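# Insert the held peg into the plate's hole

## Task

The left gripper already holds a peg a little above a plate, near the plate's hole. Lower the peg into that hole until it sits on the hole's bottom. Forcing or wedging the peg too hard counts as a failed try.

## Robot and tools

Robot: two arms, left_arm and right_arm. The left gripper starts out holding the peg. The right arm is not needed and can stay where it is. Cameras: cam_left_wrist and cam_right_wrist, both fisheye wrist cameras giving 672x504 images. Calibration lines (K, D, T_world_to_cam) map scene points to pixels, though each can be slightly off.

Frames. Reported hand positions (metres), end_effector_quat_wxyz and velocities use the scene frame. Its origin sits at table-top height, halfway between the arms' nominal bases. +z is up, +x points out over the table, and left_arm is on the +y side (this is unrelated to which side of an image things appear on). Real bases sit a fixed distance from nominal; a BASES line, if present, gives them. Printed poses can be off by a few centimetres. Offsets in commands, however, are along each arm's own Hand target axes. A gripper's fingers point along its +z axis and open and close along its y axis. end_effector_position is the spot between the finger pads, roughly 1 cm short of the tips.

Row layout (shared by execute_actions and move): one flat list of 14 numbers, each in [-1, 1], always covering both arms. Order: left dx, dy, dz, rx, ry, rz, opening, then right dx, dy, dz, rx, ry, rz, opening. The first six per arm are an offset, not a pose, measured from that arm's Hand target at the start of the action or move, along the Hand target's own axes. Scale: 1.0 equals 0.6 m of travel or 180 degrees of turn; rx, ry, rz form one rotation vector. Opening is absolute, not an offset: +1 fully open (0.094 m), -1 closed. Keep the left opening at its current commanded value throughout (see Tool commands); writing 0 there would half-open the fingers and could drop the peg. Sending all six pose numbers as 0 re-requests the current Hand target.

execute_actions(actions, cameras): actions is a list of actions; each action is a table of up to 15 rows, one row per control step of 1/30 s; if fewer rows are given, the last one repeats until 15 steps pass. Every row in an action counts from the action's starting Hand target, not from the row before; a new action starts from the updated Hand target, so the same offset repeated moves further. An empty list just returns state and images. cameras lists which images to return: omitted, null or ["all"] gives both, [] gives none; an unknown name invalidates the call.

move(target, speed, blend, opening_speed, blocking, cameras): target is one 14-number row or a list of up to 15 rows, all offsets from the same starting Hand targets. speed is the path's top speed in m/s, 0.002 to 4.3, default 0.25 (rotation capped at twice that in rad/s); give one number or one per target. blend, in metres, rounds corners between listed targets (default 0). opening_speed is how quickly the commanded opening changes, per second on the -1..1 scale, at least 0.2. blocking=false returns after about 0.5 s while the move continues. Moves last 0.5 s to 10 s and do not avoid obstacles. The result adds a "move:" line with the ending (done, off_target, moving, held, fault) and limits (paced = pose clipped; held = steps withheld). done means at rest within 10 mm and 2 degrees of target; neither done nor off_target says whether anything is touched.

wait(seconds): 0 to 10 s, arms keep their last command. stop(): brakes a running move. zoom_image(camera, region): camera is cam_left_wrist or cam_right_wrist, region [x0, y0, x1, y1] in pixels from the top-left, at most 504 by 504, from that camera's latest image. finished_scene(scene): ends the scene for good; scene is 1 or omitted. The peg must stay seated without help.

Reading results: Hand target is the last commanded pose (after clipping); grippers often stop short of it by about a centimetre from friction or weight, which alone does not mean contact. A further action, even all zeros, asks again; if still short, send the gap as an offset. Commanded orientation is clipped to within 40 degrees of the measured one each step. grip_measured shows finger opening on the command scale. Tool commands shows present commands. Joint torques follow the Joint positions order, include gravity, carry offsets and noise, and entries 3 and 4 wrap at ±28 N m; positive means toward larger joint values. Joint velocities reading "within noise" means the arm is still. Calls with actions also list end_effector_position at some steps.

Joint ranges (rad): waist -2.880 to 2.880, shoulder 0.000 to 3.142, elbow 0.000 to 3.019 (straight at 2.964), wrist pitch -1.693 to 1.571, wrist yaw -1.571 to 1.571, wrist roll -2.094 to 2.094.

Cautions: descend slowly and in small steps once near the hole; contact force grows with speed and with how far the target lies beyond the contact. An arm blocked by something keeps pushing until told otherwise; to relieve it, command a target back past the gripper (e.g. slightly upward). Do not let the peg or anything fall off the table. Avoid hits or squeezes between the arms and keep grippers off the other arm. Avoid paths near an arm's own base. Holding a load or straining toward unreachable poses heats motors: a MOTOR HOT line appears at 85 °C, and at 100 °C the arm drops everything and faults for 30 to 60 s or more. A loose object may occasionally get nudged by an outside push.

Each tool is called after "Emit:" in YAML: its name, and indented under it one key for each argument.

## Session

Emit:
wait:
  seconds: 0

Scene clock: 0.00 s.
left_arm: end_effector_position=(+0.3492, +0.1375, +0.1849) grip_measured=-0.082 end_effector_quat_wxyz=(+0.006, +0.864, +0.503, +0.009) | right_arm: end_effector_position=(+0.4763, -0.3628, +0.5101) grip_measured=+1.000 end_effector_quat_wxyz=(+0.707, -0.006, +0.707, +0.006)
Joint positions: left_arm=[-0.504 1.561 1.26 -1.251 -0.01 1.559 0.043] | right_arm=[0 1.047 1.047 0 0 0 0.094]
Joint velocities: within noise
Joint torques (N m): no reading
Motor temperatures (°C): left_arm=[31 26 30 27 24 27 27] | right_arm=[27 27 27 29 30 29 27]
Heat: left arm: hottest waist 31 °C; right arm: hottest wrist yaw 30 °C.
Hand target: left_arm +0.3590, +0.1318, +0.2036; +0.027, +0.864, +0.503, +0.021 | right_arm +0.4764, -0.3628, +0.5272; +0.717, -0.006, +0.697, +0.006
Tool commands: left_gripper/opening=-1.0 right_gripper/opening=+1.0

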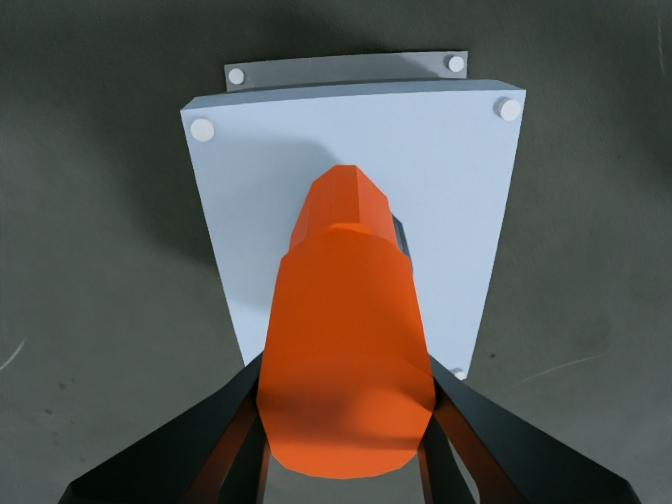

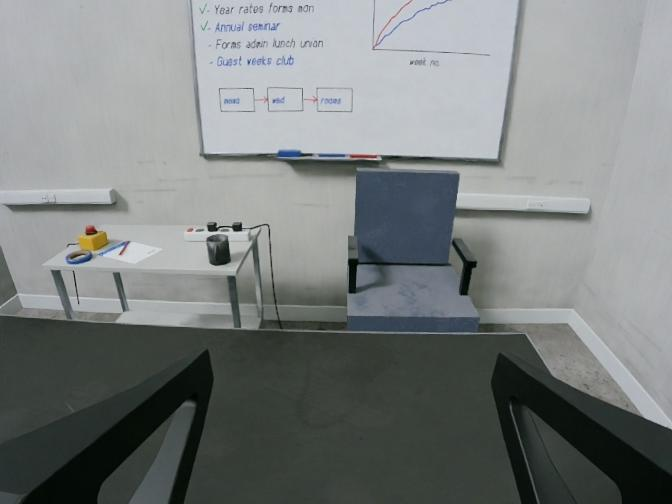

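Emit:
zoom_image:
  camera: "cam_left_wrist"
  region: [170, 40, 540, 400]

Scaled by 1.362 from the camera's 672x504 image, which has a finer 960x720 frame.

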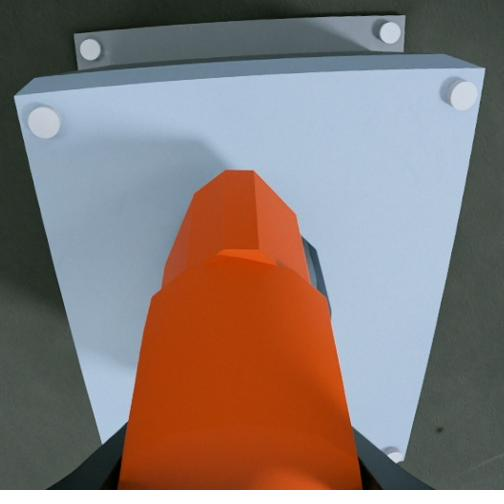

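Emit:
move:
  target:
    - [0,0,0,0,0,0,-1,0.55,0.2,-0.16,-0.5,0,0,1]
    - [0,0,0,0,0,0,-1,0.583,0.42,-0.16,-0.5,0,0,1]
  speed: 0.35

Scene clock: 4.73 s.
left_arm: end_effector_position=(+0.3492, +0.1375, +0.1849) grip_measured=-0.082 end_effector_quat_wxyz=(+0.006, +0.864, +0.503, +0.009) | right_arm: end_effector_position=(+0.3731, -0.1166, +0.1683) grip_measured=+1.000 end_effector_quat_wxyz=(+0.494, -0.508, +0.497, +0.500)
Joint positions: left_arm=[-0.504 1.561 1.26 -1.251 -0.01 1.559 0.043] | right_arm=[0.179 1.77 0.719 0.99 -1.391 -0.065 0.094]
Joint velocities: within noise
Joint torques (N m): left_arm=[-1.73 -15.09 9.83 -0.1 0.15 0.01] | right_arm=[0.03 -8.82 8.72 2.41 0.08 0.15]
Motor temperatures (°C): left_arm=[31 27 31 27 24 27 27] | right_arm=[27 27 28 29 30 29 27]
Heat: left arm: hottest waist 31 °C; right arm: hottest wrist yaw 30 °C.
Hand target: left_arm +0.3590, +0.1318, +0.2036; +0.027, +0.864, +0.503, +0.021 | right_arm +0.3864, -0.1123, +0.1748; +0.503, -0.512, +0.488, +0.497
Off the commanded pose: left_arm 0.022 m, 3 deg | right_arm 0.015 m, 2 deg.
move: off_target (left_arm, right_arm)
camera_calibration:
cam_right_wrist: T_world_to_cam=[[0.998518, 0.00339119, 0.0543075, -0.3812], [0.0514477, -0.383833, -0.921968, 0.138479], [0.0177185, 0.923396, -0.383439, 0.278335], [0, 0, 0, 1]] pos_world=[0.368579, -0.202568, 0.2551]

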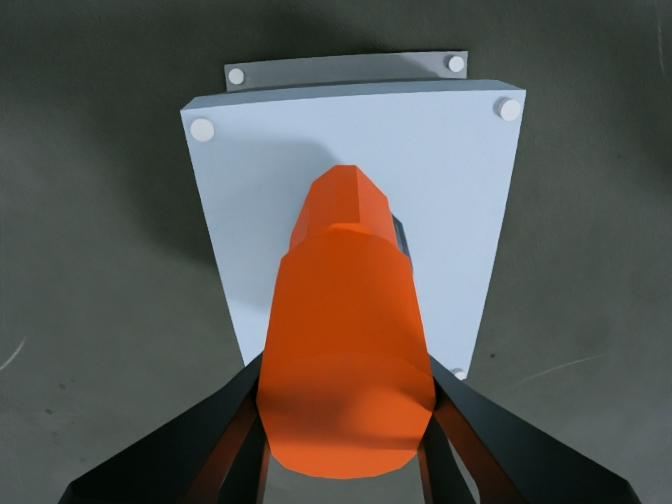

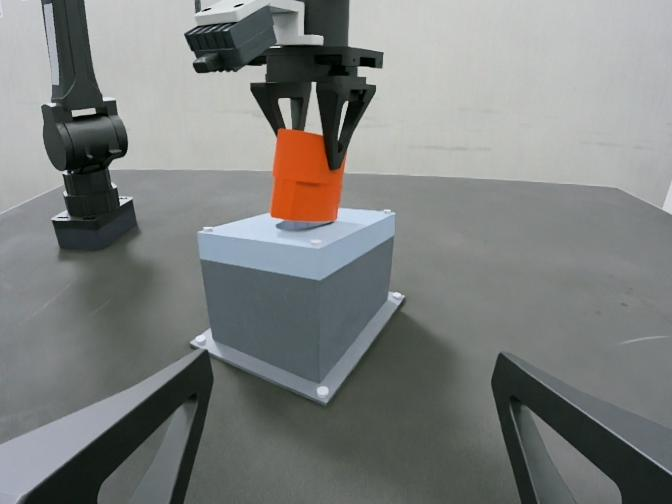

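Emit:
zoom_image:
  camera: "cam_right_wrist"
  region: [180, 100, 420, 300]

Emit:
zoom_image:
  camera: "cam_right_wrist"
  region: [250, 120, 370, 260]

Scaled by 2.100 from the camera's 672x504 image, which has a finer 960x720 frame.

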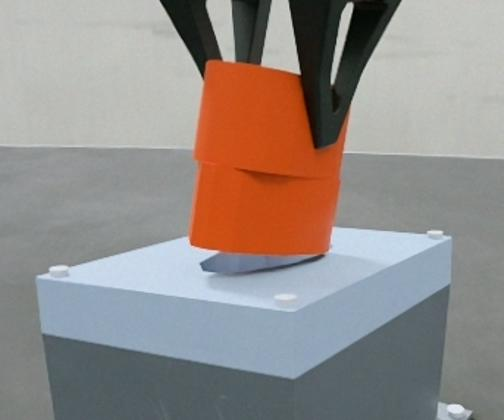

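Scaled by 3.600 from the camera's 672x504 image, which has a finer 960x720 frame.

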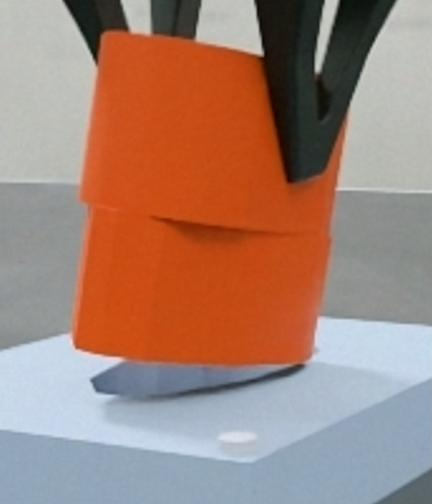

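Emit:
move:
  target: [0,0,-0.2,0,0,0,-1,0,0,0,0,0,0,1]
  speed: 0.2

Emit:
zoom_image:
  camera: "cam_left_wrist"
  region: [170, 40, 540, 400]

Emit:
zoom_image:
  camera: "cam_right_wrist"
  region: [180, 0, 430, 280]

Scene clock: 7.97 s.
left_arm: end_effector_position=(+0.3385, +0.1438, +0.2958) grip_measured=-0.081 end_effector_quat_wxyz=(+0.001, +0.864, +0.503, +0.007) | right_arm: end_effector_position=(+0.3733, -0.1165, +0.1688) grip_measured=+1.000 end_effector_quat_wxyz=(+0.495, -0.508, +0.496, +0.501)
Joint positions: left_arm=[-0.504 1.49 1.475 -1.547 -0.01 1.559 0.043] | right_arm=[0.179 1.772 0.719 1.005 -1.391 -0.053 0.094]
Joint velocities: within noise
Joint torques (N m): left_arm=[-1.9 -13.1 12.89 -0.54 0.15 -0.02] | right_arm=[0.26 -8.82 8.66 2.41 0.1 0.16]
Motor temperatures (°C): left_arm=[31 27 31 27 24 27 27] | right_arm=[27 27 28 29 30 29 27]
Heat: left arm: hottest waist 31 °C; right arm: hottest wrist yaw 30 °C.
Hand target: left_arm +0.3515, +0.1348, +0.3233; +0.027, +0.864, +0.503, +0.021 | right_arm +0.3864, -0.1123, +0.1748; +0.503, -0.512, +0.488, +0.497
Off the commanded pose: left_arm 0.032 m, 3 deg | right_arm 0.015 m, 1 deg.
move: off_target (left_arm, right_arm)
camera_calibration:
cam_left_wrist: T_world_to_cam=[[-0.874674, 0.484568, -0.0118039, 0.233013], [0.433672, 0.793218, 0.427473, -0.346067], [0.216503, 0.368781, -0.903951, 0.258701], [0, 0, 0, 1]] pos_world=[0.297881, 0.0661919, 0.384538]
cam_right_wrist: T_world_to_cam=[[0.998489, 0.0027708, 0.0548855, -0.381673], [0.0517835, -0.381832, -0.92278, 0.139105], [0.0184002, 0.924227, -0.381399, 0.277896], [0, 0, 0, 1]] pos_world=[0.368779, -0.202667, 0.255301]

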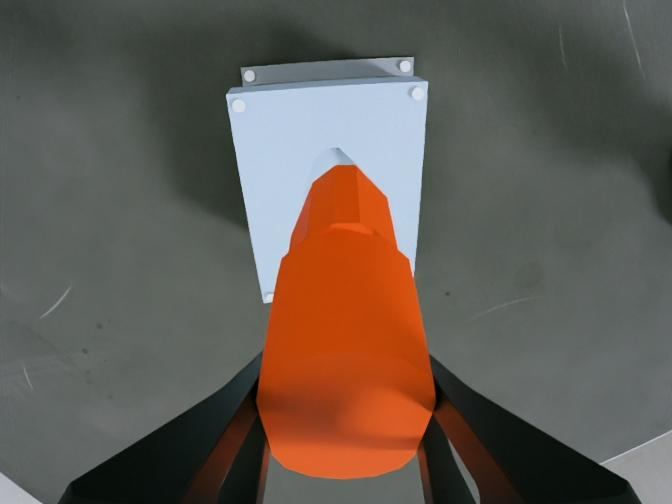

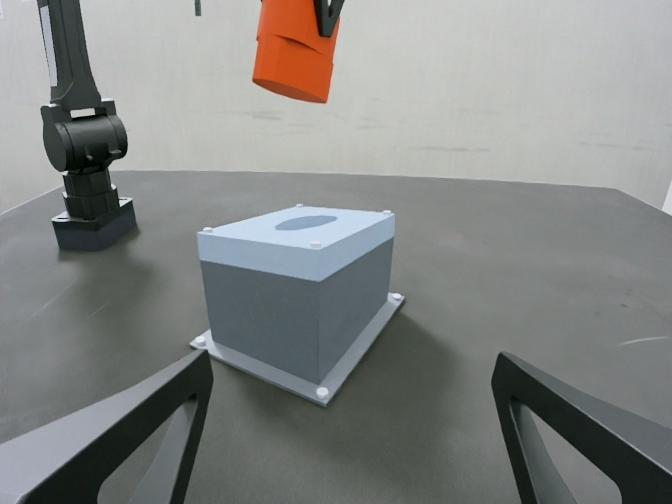

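Scaled by 1.362 from the camera's 672x504 image, which has a finer 960x720 frame.

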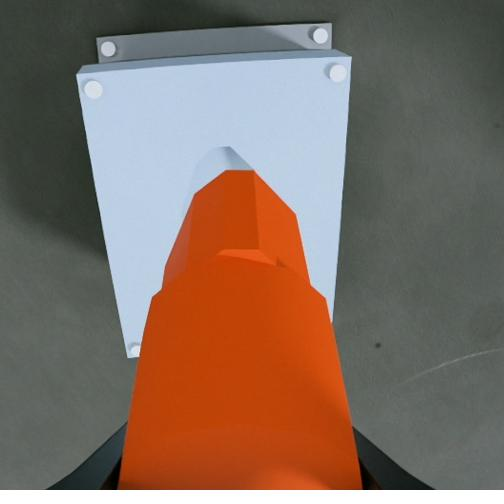

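Scaled by 1.800 from the camera's 672x504 image, which has a finer 960x720 frame.

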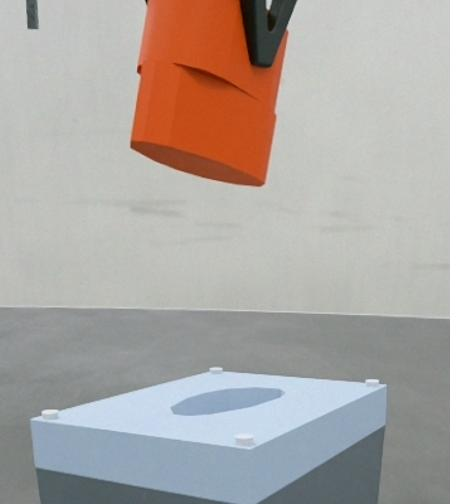

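Emit:
move:
  target: [0,-0.15,0,0,0,0,-1,0,0,0,0,0,0,1]
  speed: 0.25
  cameras: ["cam_left_wrist"]

Emit:
zoom_image:
  camera: "cam_left_wrist"
  region: [50, 40, 350, 340]

Scene clock: 9.40 s.
left_arm: end_effector_position=(+0.2761, +0.1803, +0.3158) grip_measured=-0.081 end_effector_quat_wxyz=(+0.025, +0.864, +0.502, +0.020) | right_arm: end_effector_position=(+0.3733, -0.1165, +0.1688) grip_measured=+1.000 end_effector_quat_wxyz=(+0.495, -0.508, +0.497, +0.501)
Joint positions: left_arm=[-0.504 1.267 1.306 -1.546 -0.01 1.559 0.043] | right_arm=[0.179 1.772 0.719 1.005 -1.391 -0.052 0.094]
Joint velocities: within noise
Joint torques (N m): left_arm=[-2.2 -9.82 7.9 -0.13 0.13 -0.07] | right_arm=[0.26 -8.76 8.68 2.41 0.09 0.16]
Motor temperatures (°C): left_arm=[31 27 31 27 24 27 27] | right_arm=[27 27 28 29 30 29 27]
Heat: left arm: hottest waist 31 °C; right arm: hottest wrist yaw 30 °C.
Hand target: left_arm +0.2735, +0.1792, +0.3173; +0.027, +0.864, +0.503, +0.021 | right_arm +0.3864, -0.1123, +0.1749; +0.503, -0.512, +0.488, +0.497
Off the commanded pose: left_arm 0.003 m, 0 deg | right_arm 0.015 m, 1 deg.
move: off_target (right_arm)
camera_calibration:
cam_left_wrist: T_world_to_cam=[[-0.872753, 0.483486, -0.0674048, 0.178228], [0.413222, 0.805211, 0.425304, -0.352359], [0.259903, 0.343332, -0.902537, 0.268959], [0, 0, 0, 1]] pos_world=[0.231248, 0.105211, 0.404618]
Images, in order (width x height): cam_left_wrist 672x504.

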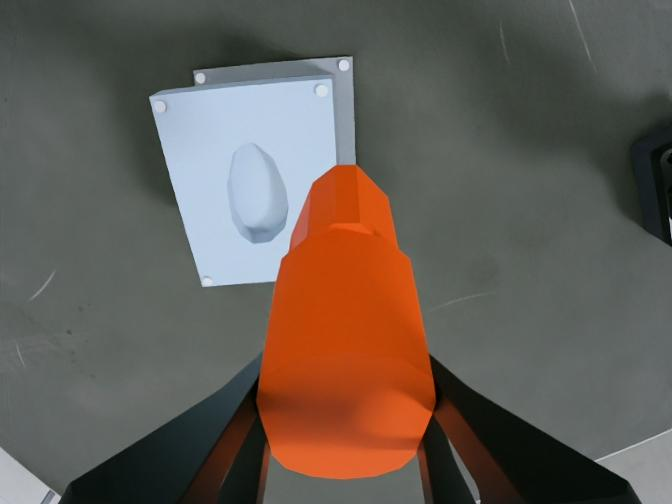

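Scaled by 1.680 from the camera's 672x504 image, which has a finer 960x720 frame.

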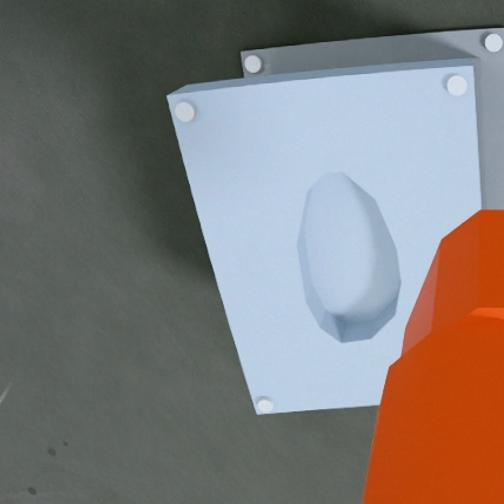

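Emit:
zoom_image:
  camera: "cam_left_wrist"
  region: [200, 130, 320, 250]

Scaled by 4.200 from the camera's 672x504 image, which has a finer 960x720 frame.

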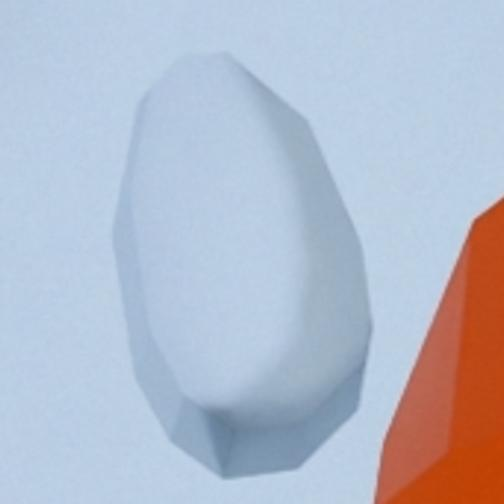

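Emit:
move:
  target:
    - [-0.137,0.03,-0.2,0,0,0,-1,0,0,0,0,0,0,1]
    - [-0.137,0.03,-0.2,0,0,0,-1,-0.108,0.227,0.137,0,-0.344,0,1]
  speed: [0.3,0.4]

Scene clock: 13.27 s.
left_arm: end_effector_position=(+0.2377, +0.1099, +0.4081) grip_measured=-0.081 end_effector_quat_wxyz=(+0.081, +0.862, +0.500, +0.037) | right_arm: end_effector_position=(+0.2559, -0.0340, +0.2318) grip_measured=+1.000 end_effector_quat_wxyz=(+0.584, -0.360, +0.500, +0.528)
Joint positions: left_arm=[-0.722 1.26 1.537 -1.671 -0.024 1.345 0.043] | right_arm=[0.568 1.623 0.418 1.539 -0.745 0.342 0.094]
Joint velocities: within noise
Joint torques (N m): left_arm=[-2.49 -9.11 12.85 -0.23 0.07 -0.11] | right_arm=[1.14 -7.41 3.38 2.51 0.26 0.13]
Motor temperatures (°C): left_arm=[31 27 32 27 24 27 27] | right_arm=[27 28 28 29 30 29 26]
Heat: left arm: hottest elbow 32 °C; right arm: hottest wrist yaw 30 °C.
Hand target: left_arm +0.2410, +0.1019, +0.4375; +0.027, +0.864, +0.503, +0.021 | right_arm +0.2469, -0.0326, +0.2355; +0.673, -0.221, +0.228, +0.668
Off the commanded pose: left_arm 0.031 m, 6 deg | right_arm 0.010 m, 49 deg; orientation clipped.
joint sent to its limit (left arm) — joint 4 (wrist pitch), lower limit. The joint targets are off in orientation, not in position.
joint sent to its limit (right arm) — joint 4 (wrist pitch), upper limit. The joint targets are off in orientation, not in position.
move: off_target (left_arm, right_arm); limits=paced
camera_calibration:
cam_left_wrist: T_world_to_cam=[[-0.860418, 0.476992, -0.179333, 0.22838], [0.381254, 0.836054, 0.394536, -0.302284], [0.338122, 0.271094, -0.901211, 0.375224], [0, 0, 0, 1]] pos_world=[0.184878, 0.0420691, 0.498374]
cam_right_wrist: T_world_to_cam=[[0.97577, -0.209238, -0.0639707, -0.241882], [-0.0914499, -0.124406, -0.988008, 0.295429], [0.198771, 0.969919, -0.140526, 0.127415], [0, 0, 0, 1]] pos_world=[0.237712, -0.13744, 0.294318]

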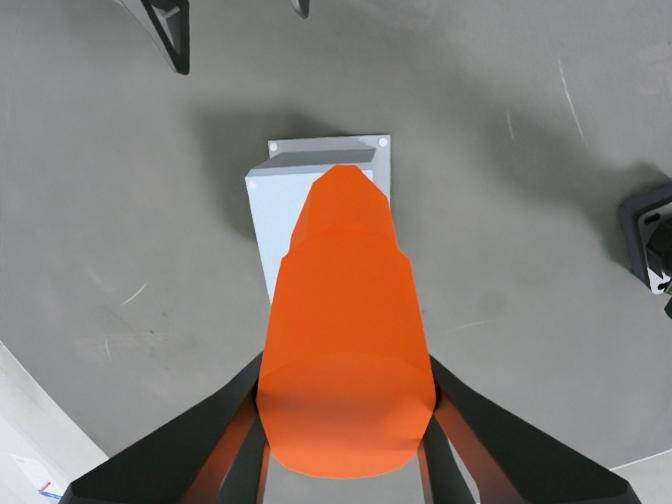

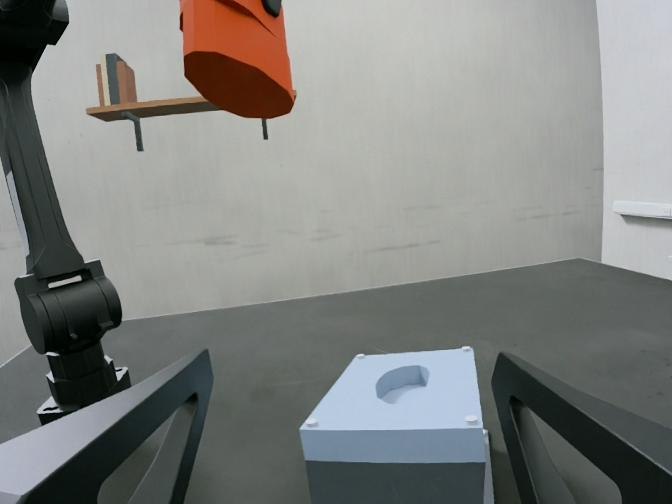

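Emit:
zoom_image:
  camera: "cam_right_wrist"
  region: [170, 0, 310, 140]

Emit:
zoom_image:
  camera: "cam_right_wrist"
  region: [290, 330, 500, 490]

Scaled by 3.600 from the camera's 672x504 image, which has a finer 960x720 frame.

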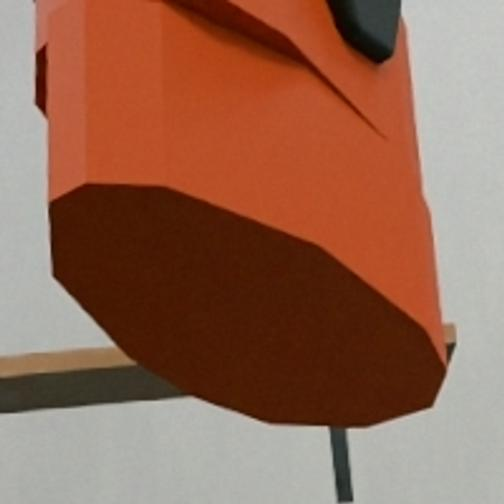

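Scaled by 2.400 from the camera's 672x504 image, which has a finer 960x720 frame.

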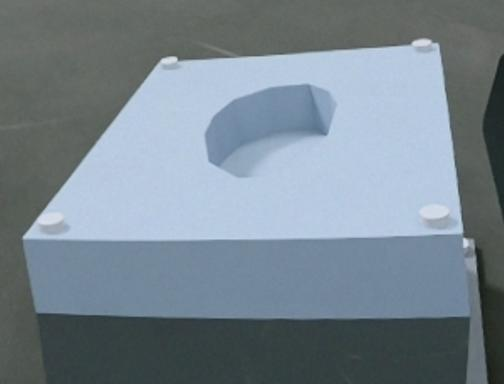

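Emit:
move:
  target:
    - [0,0,0,0,0,0,-1,-0.028,-0.2335,-0.145,-0.0136,0.295,-0.0069,1]
    - [0.1452,0.0815,0.3035,0.0285,0.0886,-0.0444,-1,-0.028,-0.2335,-0.145,-0.0136,0.295,-0.0069,1]
  speed: [0.4,0.3]

Emit:
zoom_image:
  camera: "cam_right_wrist"
  region: [180, 80, 430, 330]

Emit:
zoom_image:
  camera: "cam_left_wrist"
  region: [170, 40, 540, 400]

Scene clock: 19.80 s.
left_arm: end_effector_position=(+0.3344, +0.1466, +0.2515) grip_measured=-0.081 end_effector_quat_wxyz=(-0.094, +0.821, +0.552, +0.109) | right_arm: end_effector_position=(+0.3751, -0.1039, +0.1607) grip_measured=+1.000 end_effector_quat_wxyz=(+0.489, -0.500, +0.504, +0.507)
Joint positions: left_arm=[-0.604 1.552 1.409 -1.532 -0.27 1.314 0.043] | right_arm=[0.208 1.804 0.729 1.037 -1.36 -0.016 0.094]
Joint velocities: within noise
Joint torques (N m): left_arm=[-1.2 -15.09 7.94 -0.01 -0.17 -0.08] | right_arm=[0.09 -11.16 8.14 1.36 0.04 -0.1]
Motor temperatures (°C): left_arm=[31 27 32 27 24 27 28] | right_arm=[27 28 28 29 30 29 26]
Heat: left arm: hottest elbow 32 °C; right arm: hottest wrist yaw 30 °C.
Hand target: left_arm +0.3378, +0.1488, +0.2598; -0.080, +0.816, +0.561, +0.116 | right_arm +0.3858, -0.0999, +0.1752; +0.503, -0.512, +0.489, +0.496
Off the commanded pose: left_arm 0.009 m, 2 deg | right_arm 0.018 m, 3 deg.
move: off_target (right_arm)
camera_calibration:
cam_left_wrist: T_world_to_cam=[[-0.93126, 0.363325, 0.027388, 0.254361], [0.290327, 0.694532, 0.658282, -0.323235], [0.220148, 0.620983, -0.752273, 0.14216], [0, 0, 0, 1]] pos_world=[0.299424, 0.0438026, 0.312757]
cam_right_wrist: T_world_to_cam=[[0.9996, -0.000192925, 0.0282842, -0.379456], [0.0260687, -0.381728, -0.923907, 0.146227], [0.0109751, 0.924274, -0.381571, 0.265951], [0, 0, 0, 1]] pos_world=[0.372573, -0.190066, 0.247312]

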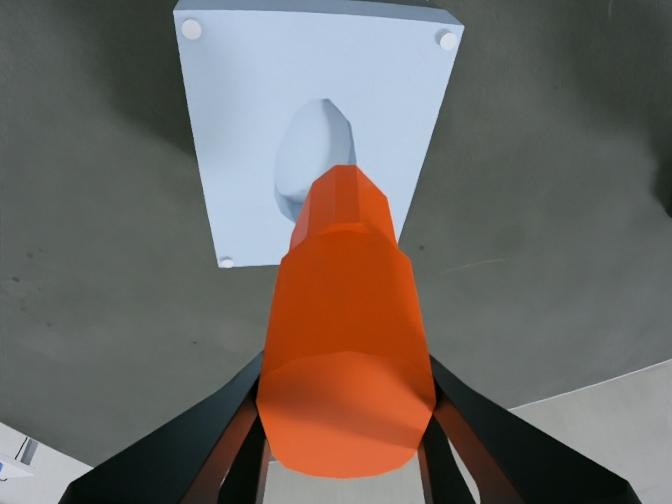

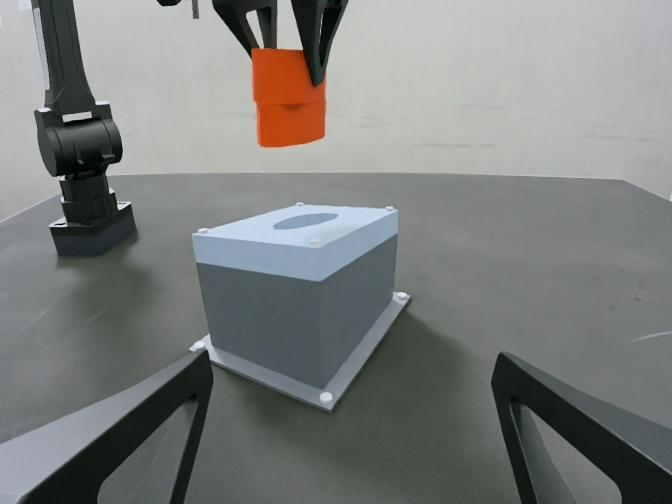

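Scaled by 2.016 from the camera's 672x504 image, which has a finer 960x720 frame.

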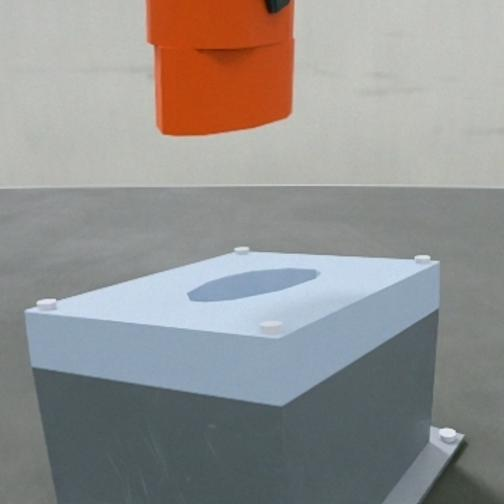

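Scaled by 1.362 from the camera's 672x504 image, which has a finer 960x720 frame.

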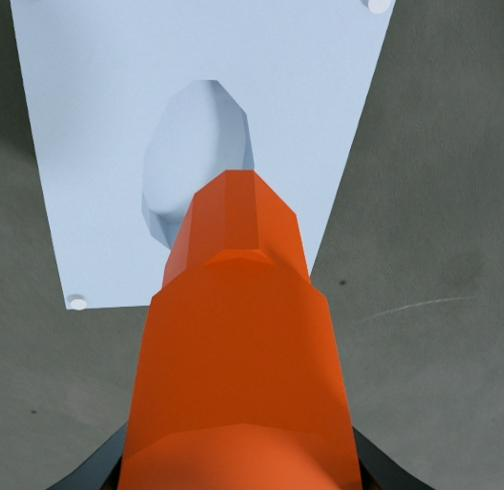

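Emit:
move:
  target: [-0.0173,0.0147,0.073,0,0,0,-1,-0.05,0,0.1,0,0,0,1]
  speed: 0.12

Emit:
zoom_image:
  camera: "cam_right_wrist"
  region: [220, 130, 420, 330]

Emit:
zoom_image:
  camera: "cam_left_wrist"
  region: [240, 40, 440, 240]

Scene clock: 22.07 s.
left_arm: end_effector_position=(+0.3423, +0.1438, +0.2131) grip_measured=-0.081 end_effector_quat_wxyz=(-0.086, +0.819, +0.555, +0.113) | right_arm: end_effector_position=(+0.3741, -0.0493, +0.1869) grip_measured=+1.000 end_effector_quat_wxyz=(+0.488, -0.500, +0.508, +0.504)
Joint positions: left_arm=[-0.599 1.581 1.341 -1.417 -0.271 1.314 0.043] | right_arm=[0.328 1.749 0.775 0.927 -1.233 -0.02 0.094]
Joint velocities: within noise
Joint torques (N m): left_arm=[-0.91 -14.51 7.49 0.06 -0.17 0.03] | right_arm=[0.85 -11.16 9.73 1.44 0.1 -0.11]
Motor temperatures (°C): left_arm=[31 27 33 27 24 27 28] | right_arm=[27 28 29 29 30 29 26]
Heat: left arm: hottest elbow 33 °C; right arm: hottest wrist yaw 30 °C.
Hand target: left_arm +0.3468, +0.1478, +0.2148; -0.080, +0.816, +0.561, +0.116 | right_arm +0.3839, -0.0399, +0.2050; +0.503, -0.512, +0.489, +0.496
Off the commanded pose: left_arm 0.006 m, 1 deg | right_arm 0.023 m, 3 deg.
move: off_target (right_arm)
camera_calibration:
cam_left_wrist: T_world_to_cam=[[-0.933424, 0.358666, 0.00885246, 0.269198], [0.276228, 0.702696, 0.65568, -0.294053], [0.22895, 0.614473, -0.754987, 0.111741], [0, 0, 0, 1]] pos_world=[0.306918, 0.0414152, 0.274785]
cam_right_wrist: T_world_to_cam=[[0.999666, -0.00557726, 0.0252286, -0.378822], [0.0210759, -0.388815, -0.921075, 0.192343], [0.0149463, 0.921299, -0.388567, 0.225159], [0, 0, 0, 1]] pos_world=[0.371276, -0.134765, 0.274209]

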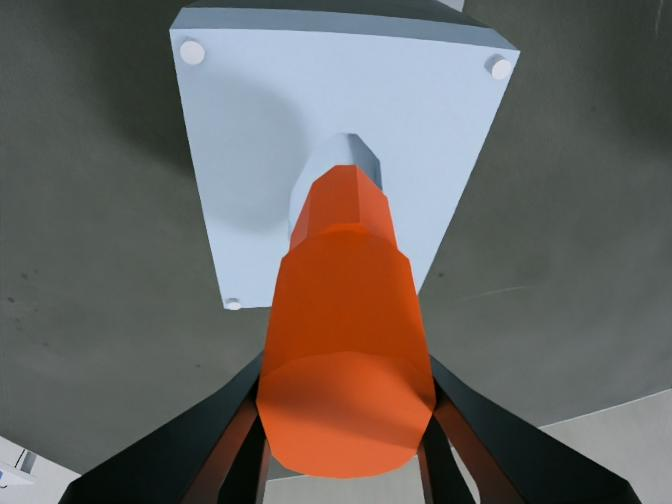

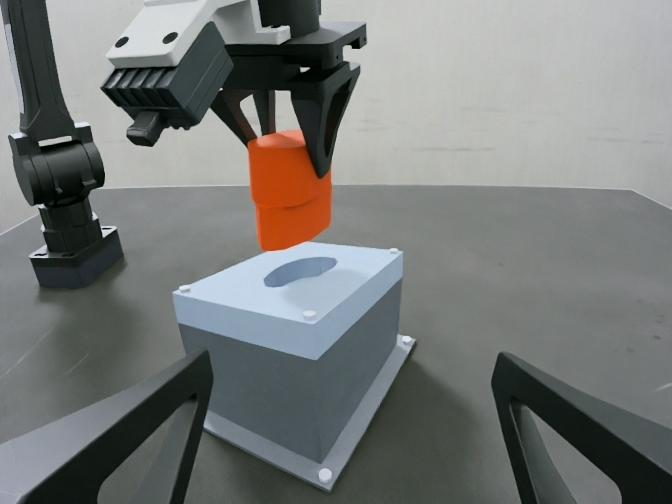

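Scaled by 2.520 from the camera's 672x504 image, which has a finer 960x720 frame.

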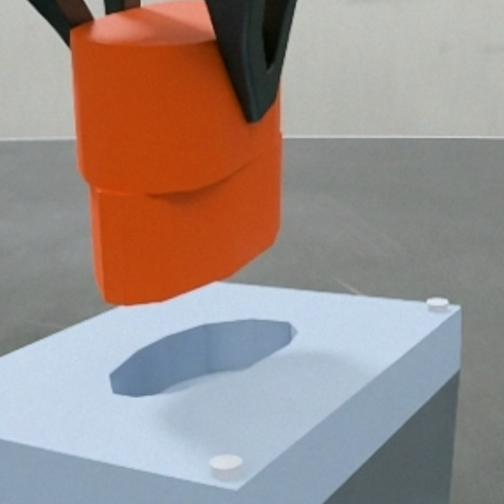

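Scaled by 2.520 from the camera's 672x504 image, which has a finer 960x720 frame.

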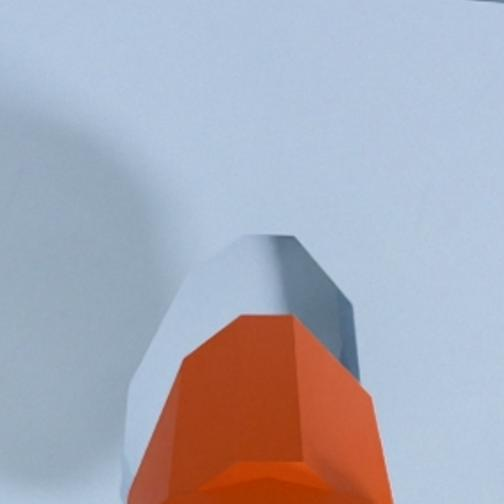

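Emit:
move:
  target: [-0.0057,0.0023,0.0227,0,0,0,-1,0,0,0,0,0,0,1]
  speed: 0.06

Emit:
zoom_image:
  camera: "cam_right_wrist"
  region: [240, 200, 360, 320]

Emit:
zoom_image:
  camera: "cam_left_wrist"
  region: [280, 110, 400, 230]

Scene clock: 23.90 s.
left_arm: end_effector_position=(+0.3439, +0.1437, +0.2014) grip_measured=-0.081 end_effector_quat_wxyz=(-0.083, +0.819, +0.557, +0.113) | right_arm: end_effector_position=(+0.3741, -0.0493, +0.1869) grip_measured=+1.000 end_effector_quat_wxyz=(+0.488, -0.500, +0.508, +0.504)
Joint positions: left_arm=[-0.597 1.589 1.319 -1.381 -0.271 1.314 0.043] | right_arm=[0.328 1.749 0.775 0.927 -1.233 -0.02 0.094]
Joint velocities: within noise
Joint torques (N m): left_arm=[-0.91 -14.33 7.39 0.12 -0.17 0.05] | right_arm=[0.85 -11.16 9.74 1.43 0.11 -0.11]
Motor temperatures (°C): left_arm=[31 27 33 27 24 27 28] | right_arm=[27 28 29 29 30 29 26]
Heat: left arm: hottest elbow 33 °C; right arm: hottest wrist yaw 30 °C.
Hand target: left_arm +0.3483, +0.1479, +0.2008; -0.081, +0.816, +0.561, +0.116 | right_arm +0.3839, -0.0399, +0.2050; +0.502, -0.512, +0.489, +0.496
Off the commanded pose: left_arm 0.006 m, 1 deg | right_arm 0.023 m, 3 deg.
move: off_target (right_arm)
camera_calibration:
cam_left_wrist: T_world_to_cam=[[-0.934125, 0.356931, 0.00333797, 0.272437], [0.271861, 0.705366, 0.654637, -0.285424], [0.231306, 0.61242, -0.755936, 0.102328], [0, 0, 0, 1]] pos_world=[0.308417, 0.0414197, 0.263293]
cam_right_wrist: T_world_to_cam=[[0.999666, -0.00557619, 0.0252286, -0.378821], [0.021075, -0.388898, -0.92104, 0.192322], [0.0149472, 0.921264, -0.38865, 0.225176], [0, 0, 0, 1]] pos_world=[0.371276, -0.134765, 0.274209]

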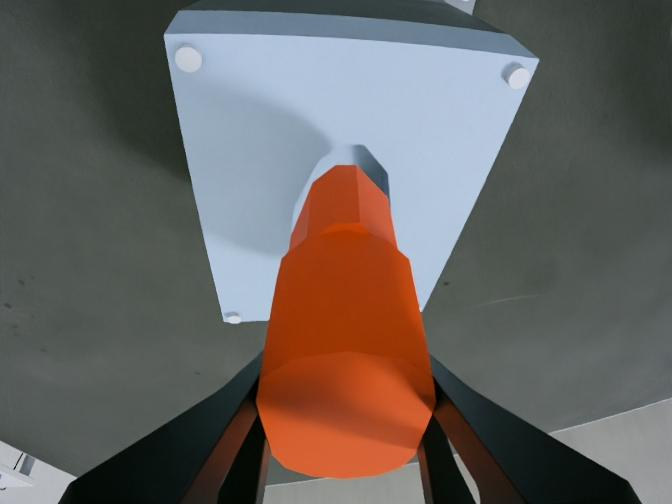

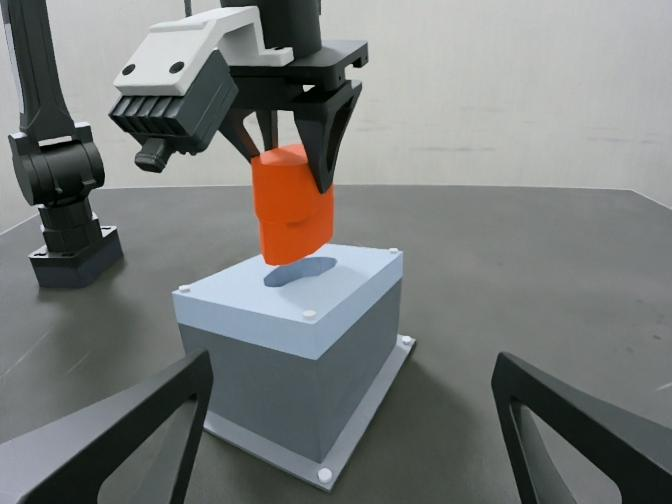

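Scaled by 4.200 from the camera's 672x504 image, which has a finer 960x720 frame.

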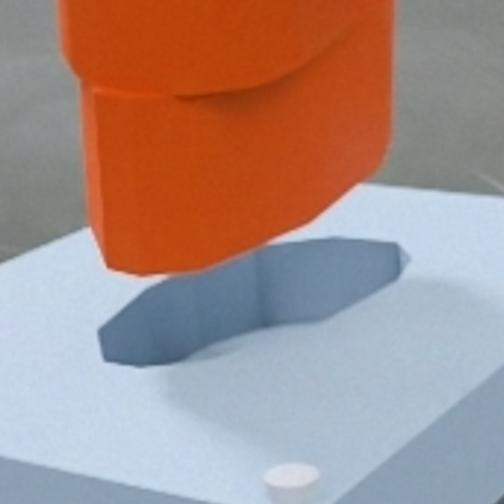

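Scaled by 4.200 from the camera's 672x504 image, which has a finer 960x720 frame.

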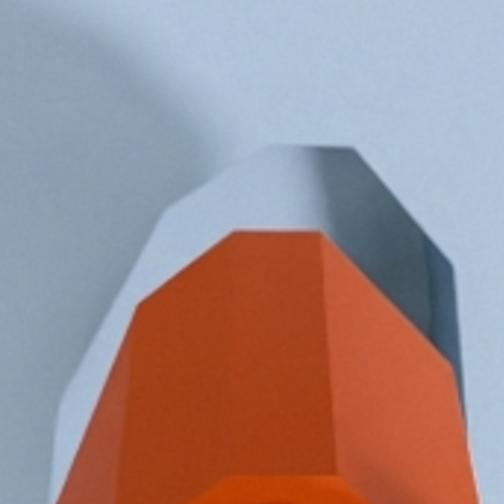

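Emit:
move:
  target: [0,0,0,0,0,0,-1,-0.04,-0.05,0.033,-0.139,0,0,1]
  speed: 0.2

Emit:
zoom_image:
  camera: "cam_right_wrist"
  region: [240, 180, 420, 340]

Scene clock: 27.80 s.
left_arm: end_effector_position=(+0.3440, +0.1436, +0.2014) grip_measured=-0.081 end_effector_quat_wxyz=(-0.083, +0.819, +0.557, +0.114) | right_arm: end_effector_position=(+0.4026, -0.0287, +0.2228) grip_measured=+1.000 end_effector_quat_wxyz=(-0.413, +0.582, -0.402, -0.574)
Joint positions: left_arm=[-0.597 1.589 1.319 -1.381 -0.271 1.314 0.043] | right_arm=[0.328 1.85 1.061 0.795 -1.567 -0.013 0.094]
Joint velocities: within noise
Joint torques (N m): left_arm=[-0.85 -14.27 7.36 0.06 -0.17 0.05] | right_arm=[0.85 -11.87 11.29 1.22 -0.07 0.14]
Motor temperatures (°C): left_arm=[31 27 33 27 24 27 28] | right_arm=[27 28 29 29 30 29 26]
Heat: left arm: hottest elbow 33 °C; right arm: hottest wrist yaw 30 °C.
Hand target: left_arm +0.3483, +0.1479, +0.2008; -0.080, +0.816, +0.561, +0.116 | right_arm +0.4128, -0.0195, +0.2299; -0.380, +0.609, -0.370, -0.590
Off the commanded pose: left_arm 0.006 m, 1 deg | right_arm 0.015 m, 6 deg.
joint sent to its limit (right arm) — joint 5 (wrist yaw), lower limit. The joint targets are off in orientation, not in position.
move: off_target (right_arm)
camera_calibration:
cam_left_wrist: T_world_to_cam=[[-0.934134, 0.356911, 0.00297324, 0.272536], [0.271643, 0.70551, 0.654574, -0.285346], [0.231527, 0.612267, -0.755992, 0.102281], [0, 0, 0, 1]] pos_world=[0.308417, 0.0414198, 0.263294]
cam_right_wrist: T_world_to_cam=[[0.94467, 0.320882, 0.0680754, -0.38625], [0.179986, -0.333553, -0.92539, 0.171321], [-0.274234, 0.886441, -0.372852, 0.331682], [0, 0, 0, 1]] pos_world=[0.425002, -0.112931, 0.308501]

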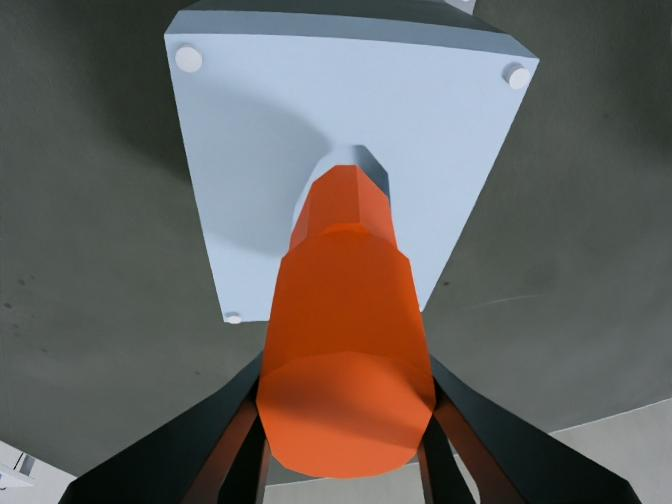

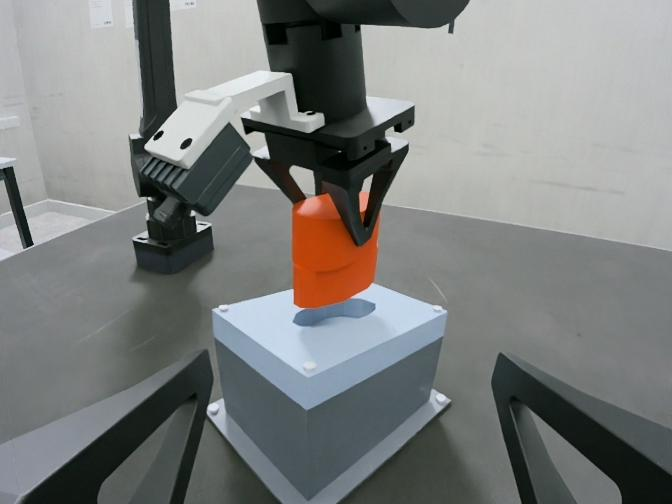

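Scaled by 2.800 from the camera's 672x504 image, which has a finer 960x720 frame.

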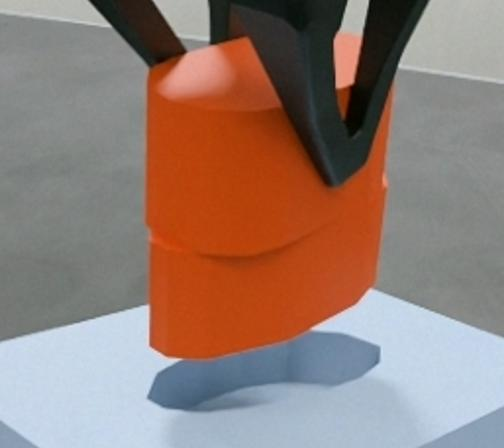

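Emit:
zoom_image:
  camera: "cam_right_wrist"
  region: [285, 265, 385, 335]

Scaled by 5.040 from the camera's 672x504 image, which has a finer 960x720 frame.

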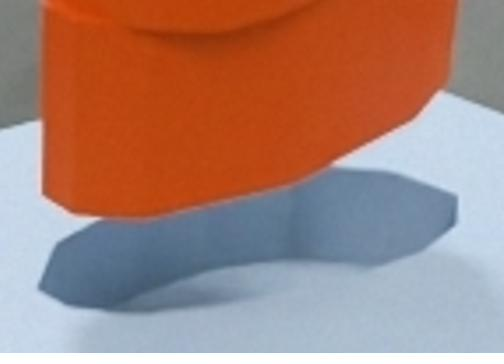

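Emit:
move:
  target: [-0.0042,0,0.0144,0,0,0,-1,0,0,0,0,0,0,1]
  speed: 0.05

Emit:
zoom_image:
  camera: "cam_right_wrist"
  region: [280, 250, 390, 340]

Emit:
zoom_image:
  camera: "cam_left_wrist"
  region: [280, 110, 400, 230]

Scene clock: 30.90 s.
left_arm: end_effector_position=(+0.3440, +0.1436, +0.1925) grip_measured=-0.081 end_effector_quat_wxyz=(-0.083, +0.819, +0.557, +0.114) | right_arm: end_effector_position=(+0.4026, -0.0287, +0.2226) grip_measured=+1.000 end_effector_quat_wxyz=(-0.412, +0.581, -0.403, -0.575)
Joint positions: left_arm=[-0.597 1.595 1.303 -1.358 -0.271 1.314 0.043] | right_arm=[0.328 1.85 1.061 0.792 -1.567 -0.013 0.094]
Joint velocities: within noise
Joint torques (N m): left_arm=[-0.91 -14.15 7.32 0.08 -0.17 0.05] | right_arm=[0.73 -11.93 11.32 1.24 -0.07 0.12]
Motor temperatures (°C): left_arm=[31 28 33 27 24 27 28] | right_arm=[27 28 30 29 30 29 26]
Heat: left arm: hottest elbow 33 °C; right arm: hottest elbow 30 °C.
Hand target: left_arm +0.3483, +0.1478, +0.1919; -0.080, +0.816, +0.561, +0.116 | right_arm +0.4128, -0.0195, +0.2298; -0.380, +0.609, -0.370, -0.590
Off the commanded pose: left_arm 0.006 m, 1 deg | right_arm 0.016 m, 6 deg.
joint sent to its limit (right arm) — joint 5 (wrist yaw), lower limit. The joint targets are off in orientation, not in position.
move: off_target (right_arm)
camera_calibration:
cam_left_wrist: T_world_to_cam=[[-0.934134, 0.356911, 0.00297324, 0.272656], [0.271643, 0.70551, 0.654574, -0.279548], [0.231527, 0.612267, -0.755992, 0.0955298], [0, 0, 0, 1]] pos_world=[0.308517, 0.0414198, 0.254394]
cam_right_wrist: T_world_to_cam=[[0.944861, 0.320954, 0.0650091, -0.385585], [0.177336, -0.334599, -0.925524, 0.172184], [-0.275299, 0.886021, -0.373066, 0.332045], [0, 0, 0, 1]] pos_world=[0.425201, -0.112831, 0.308302]

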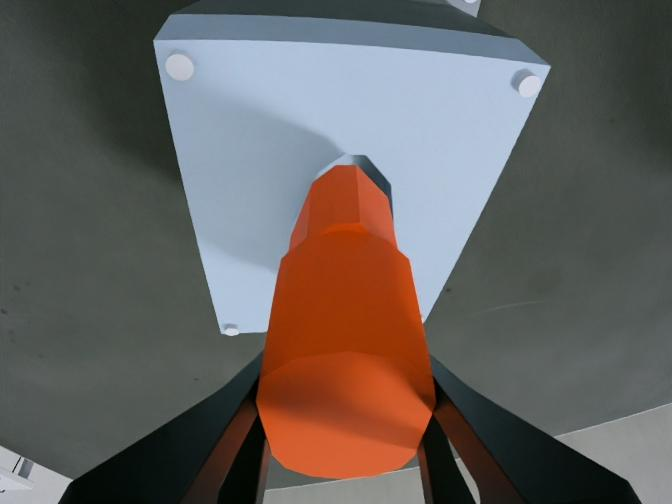

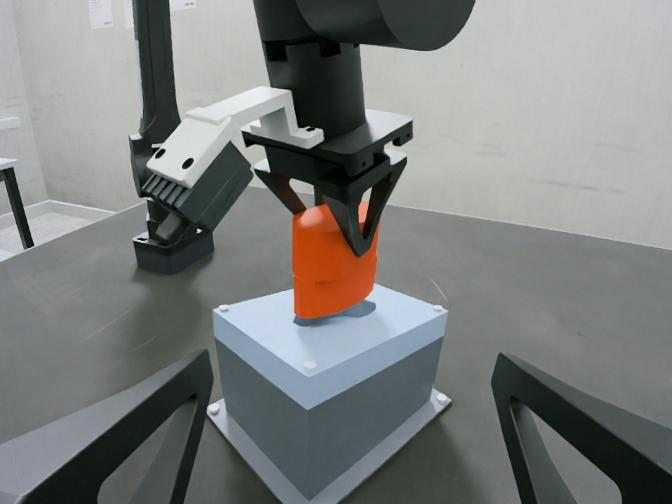

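Scaled by 4.582 from the camera's 672x504 image, which has a finer 960x720 frame.

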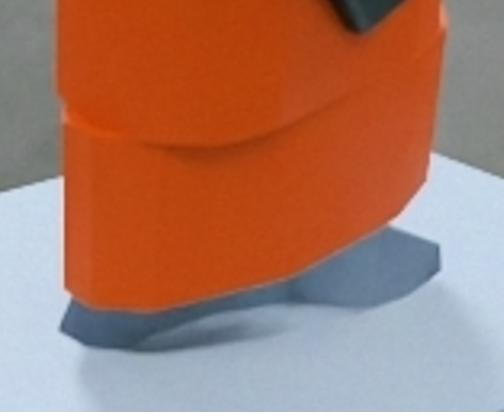

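Scaled by 4.200 from the camera's 672x504 image, which has a finer 960x720 frame.

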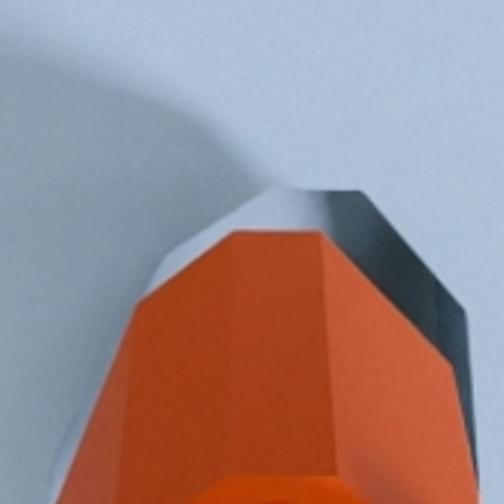

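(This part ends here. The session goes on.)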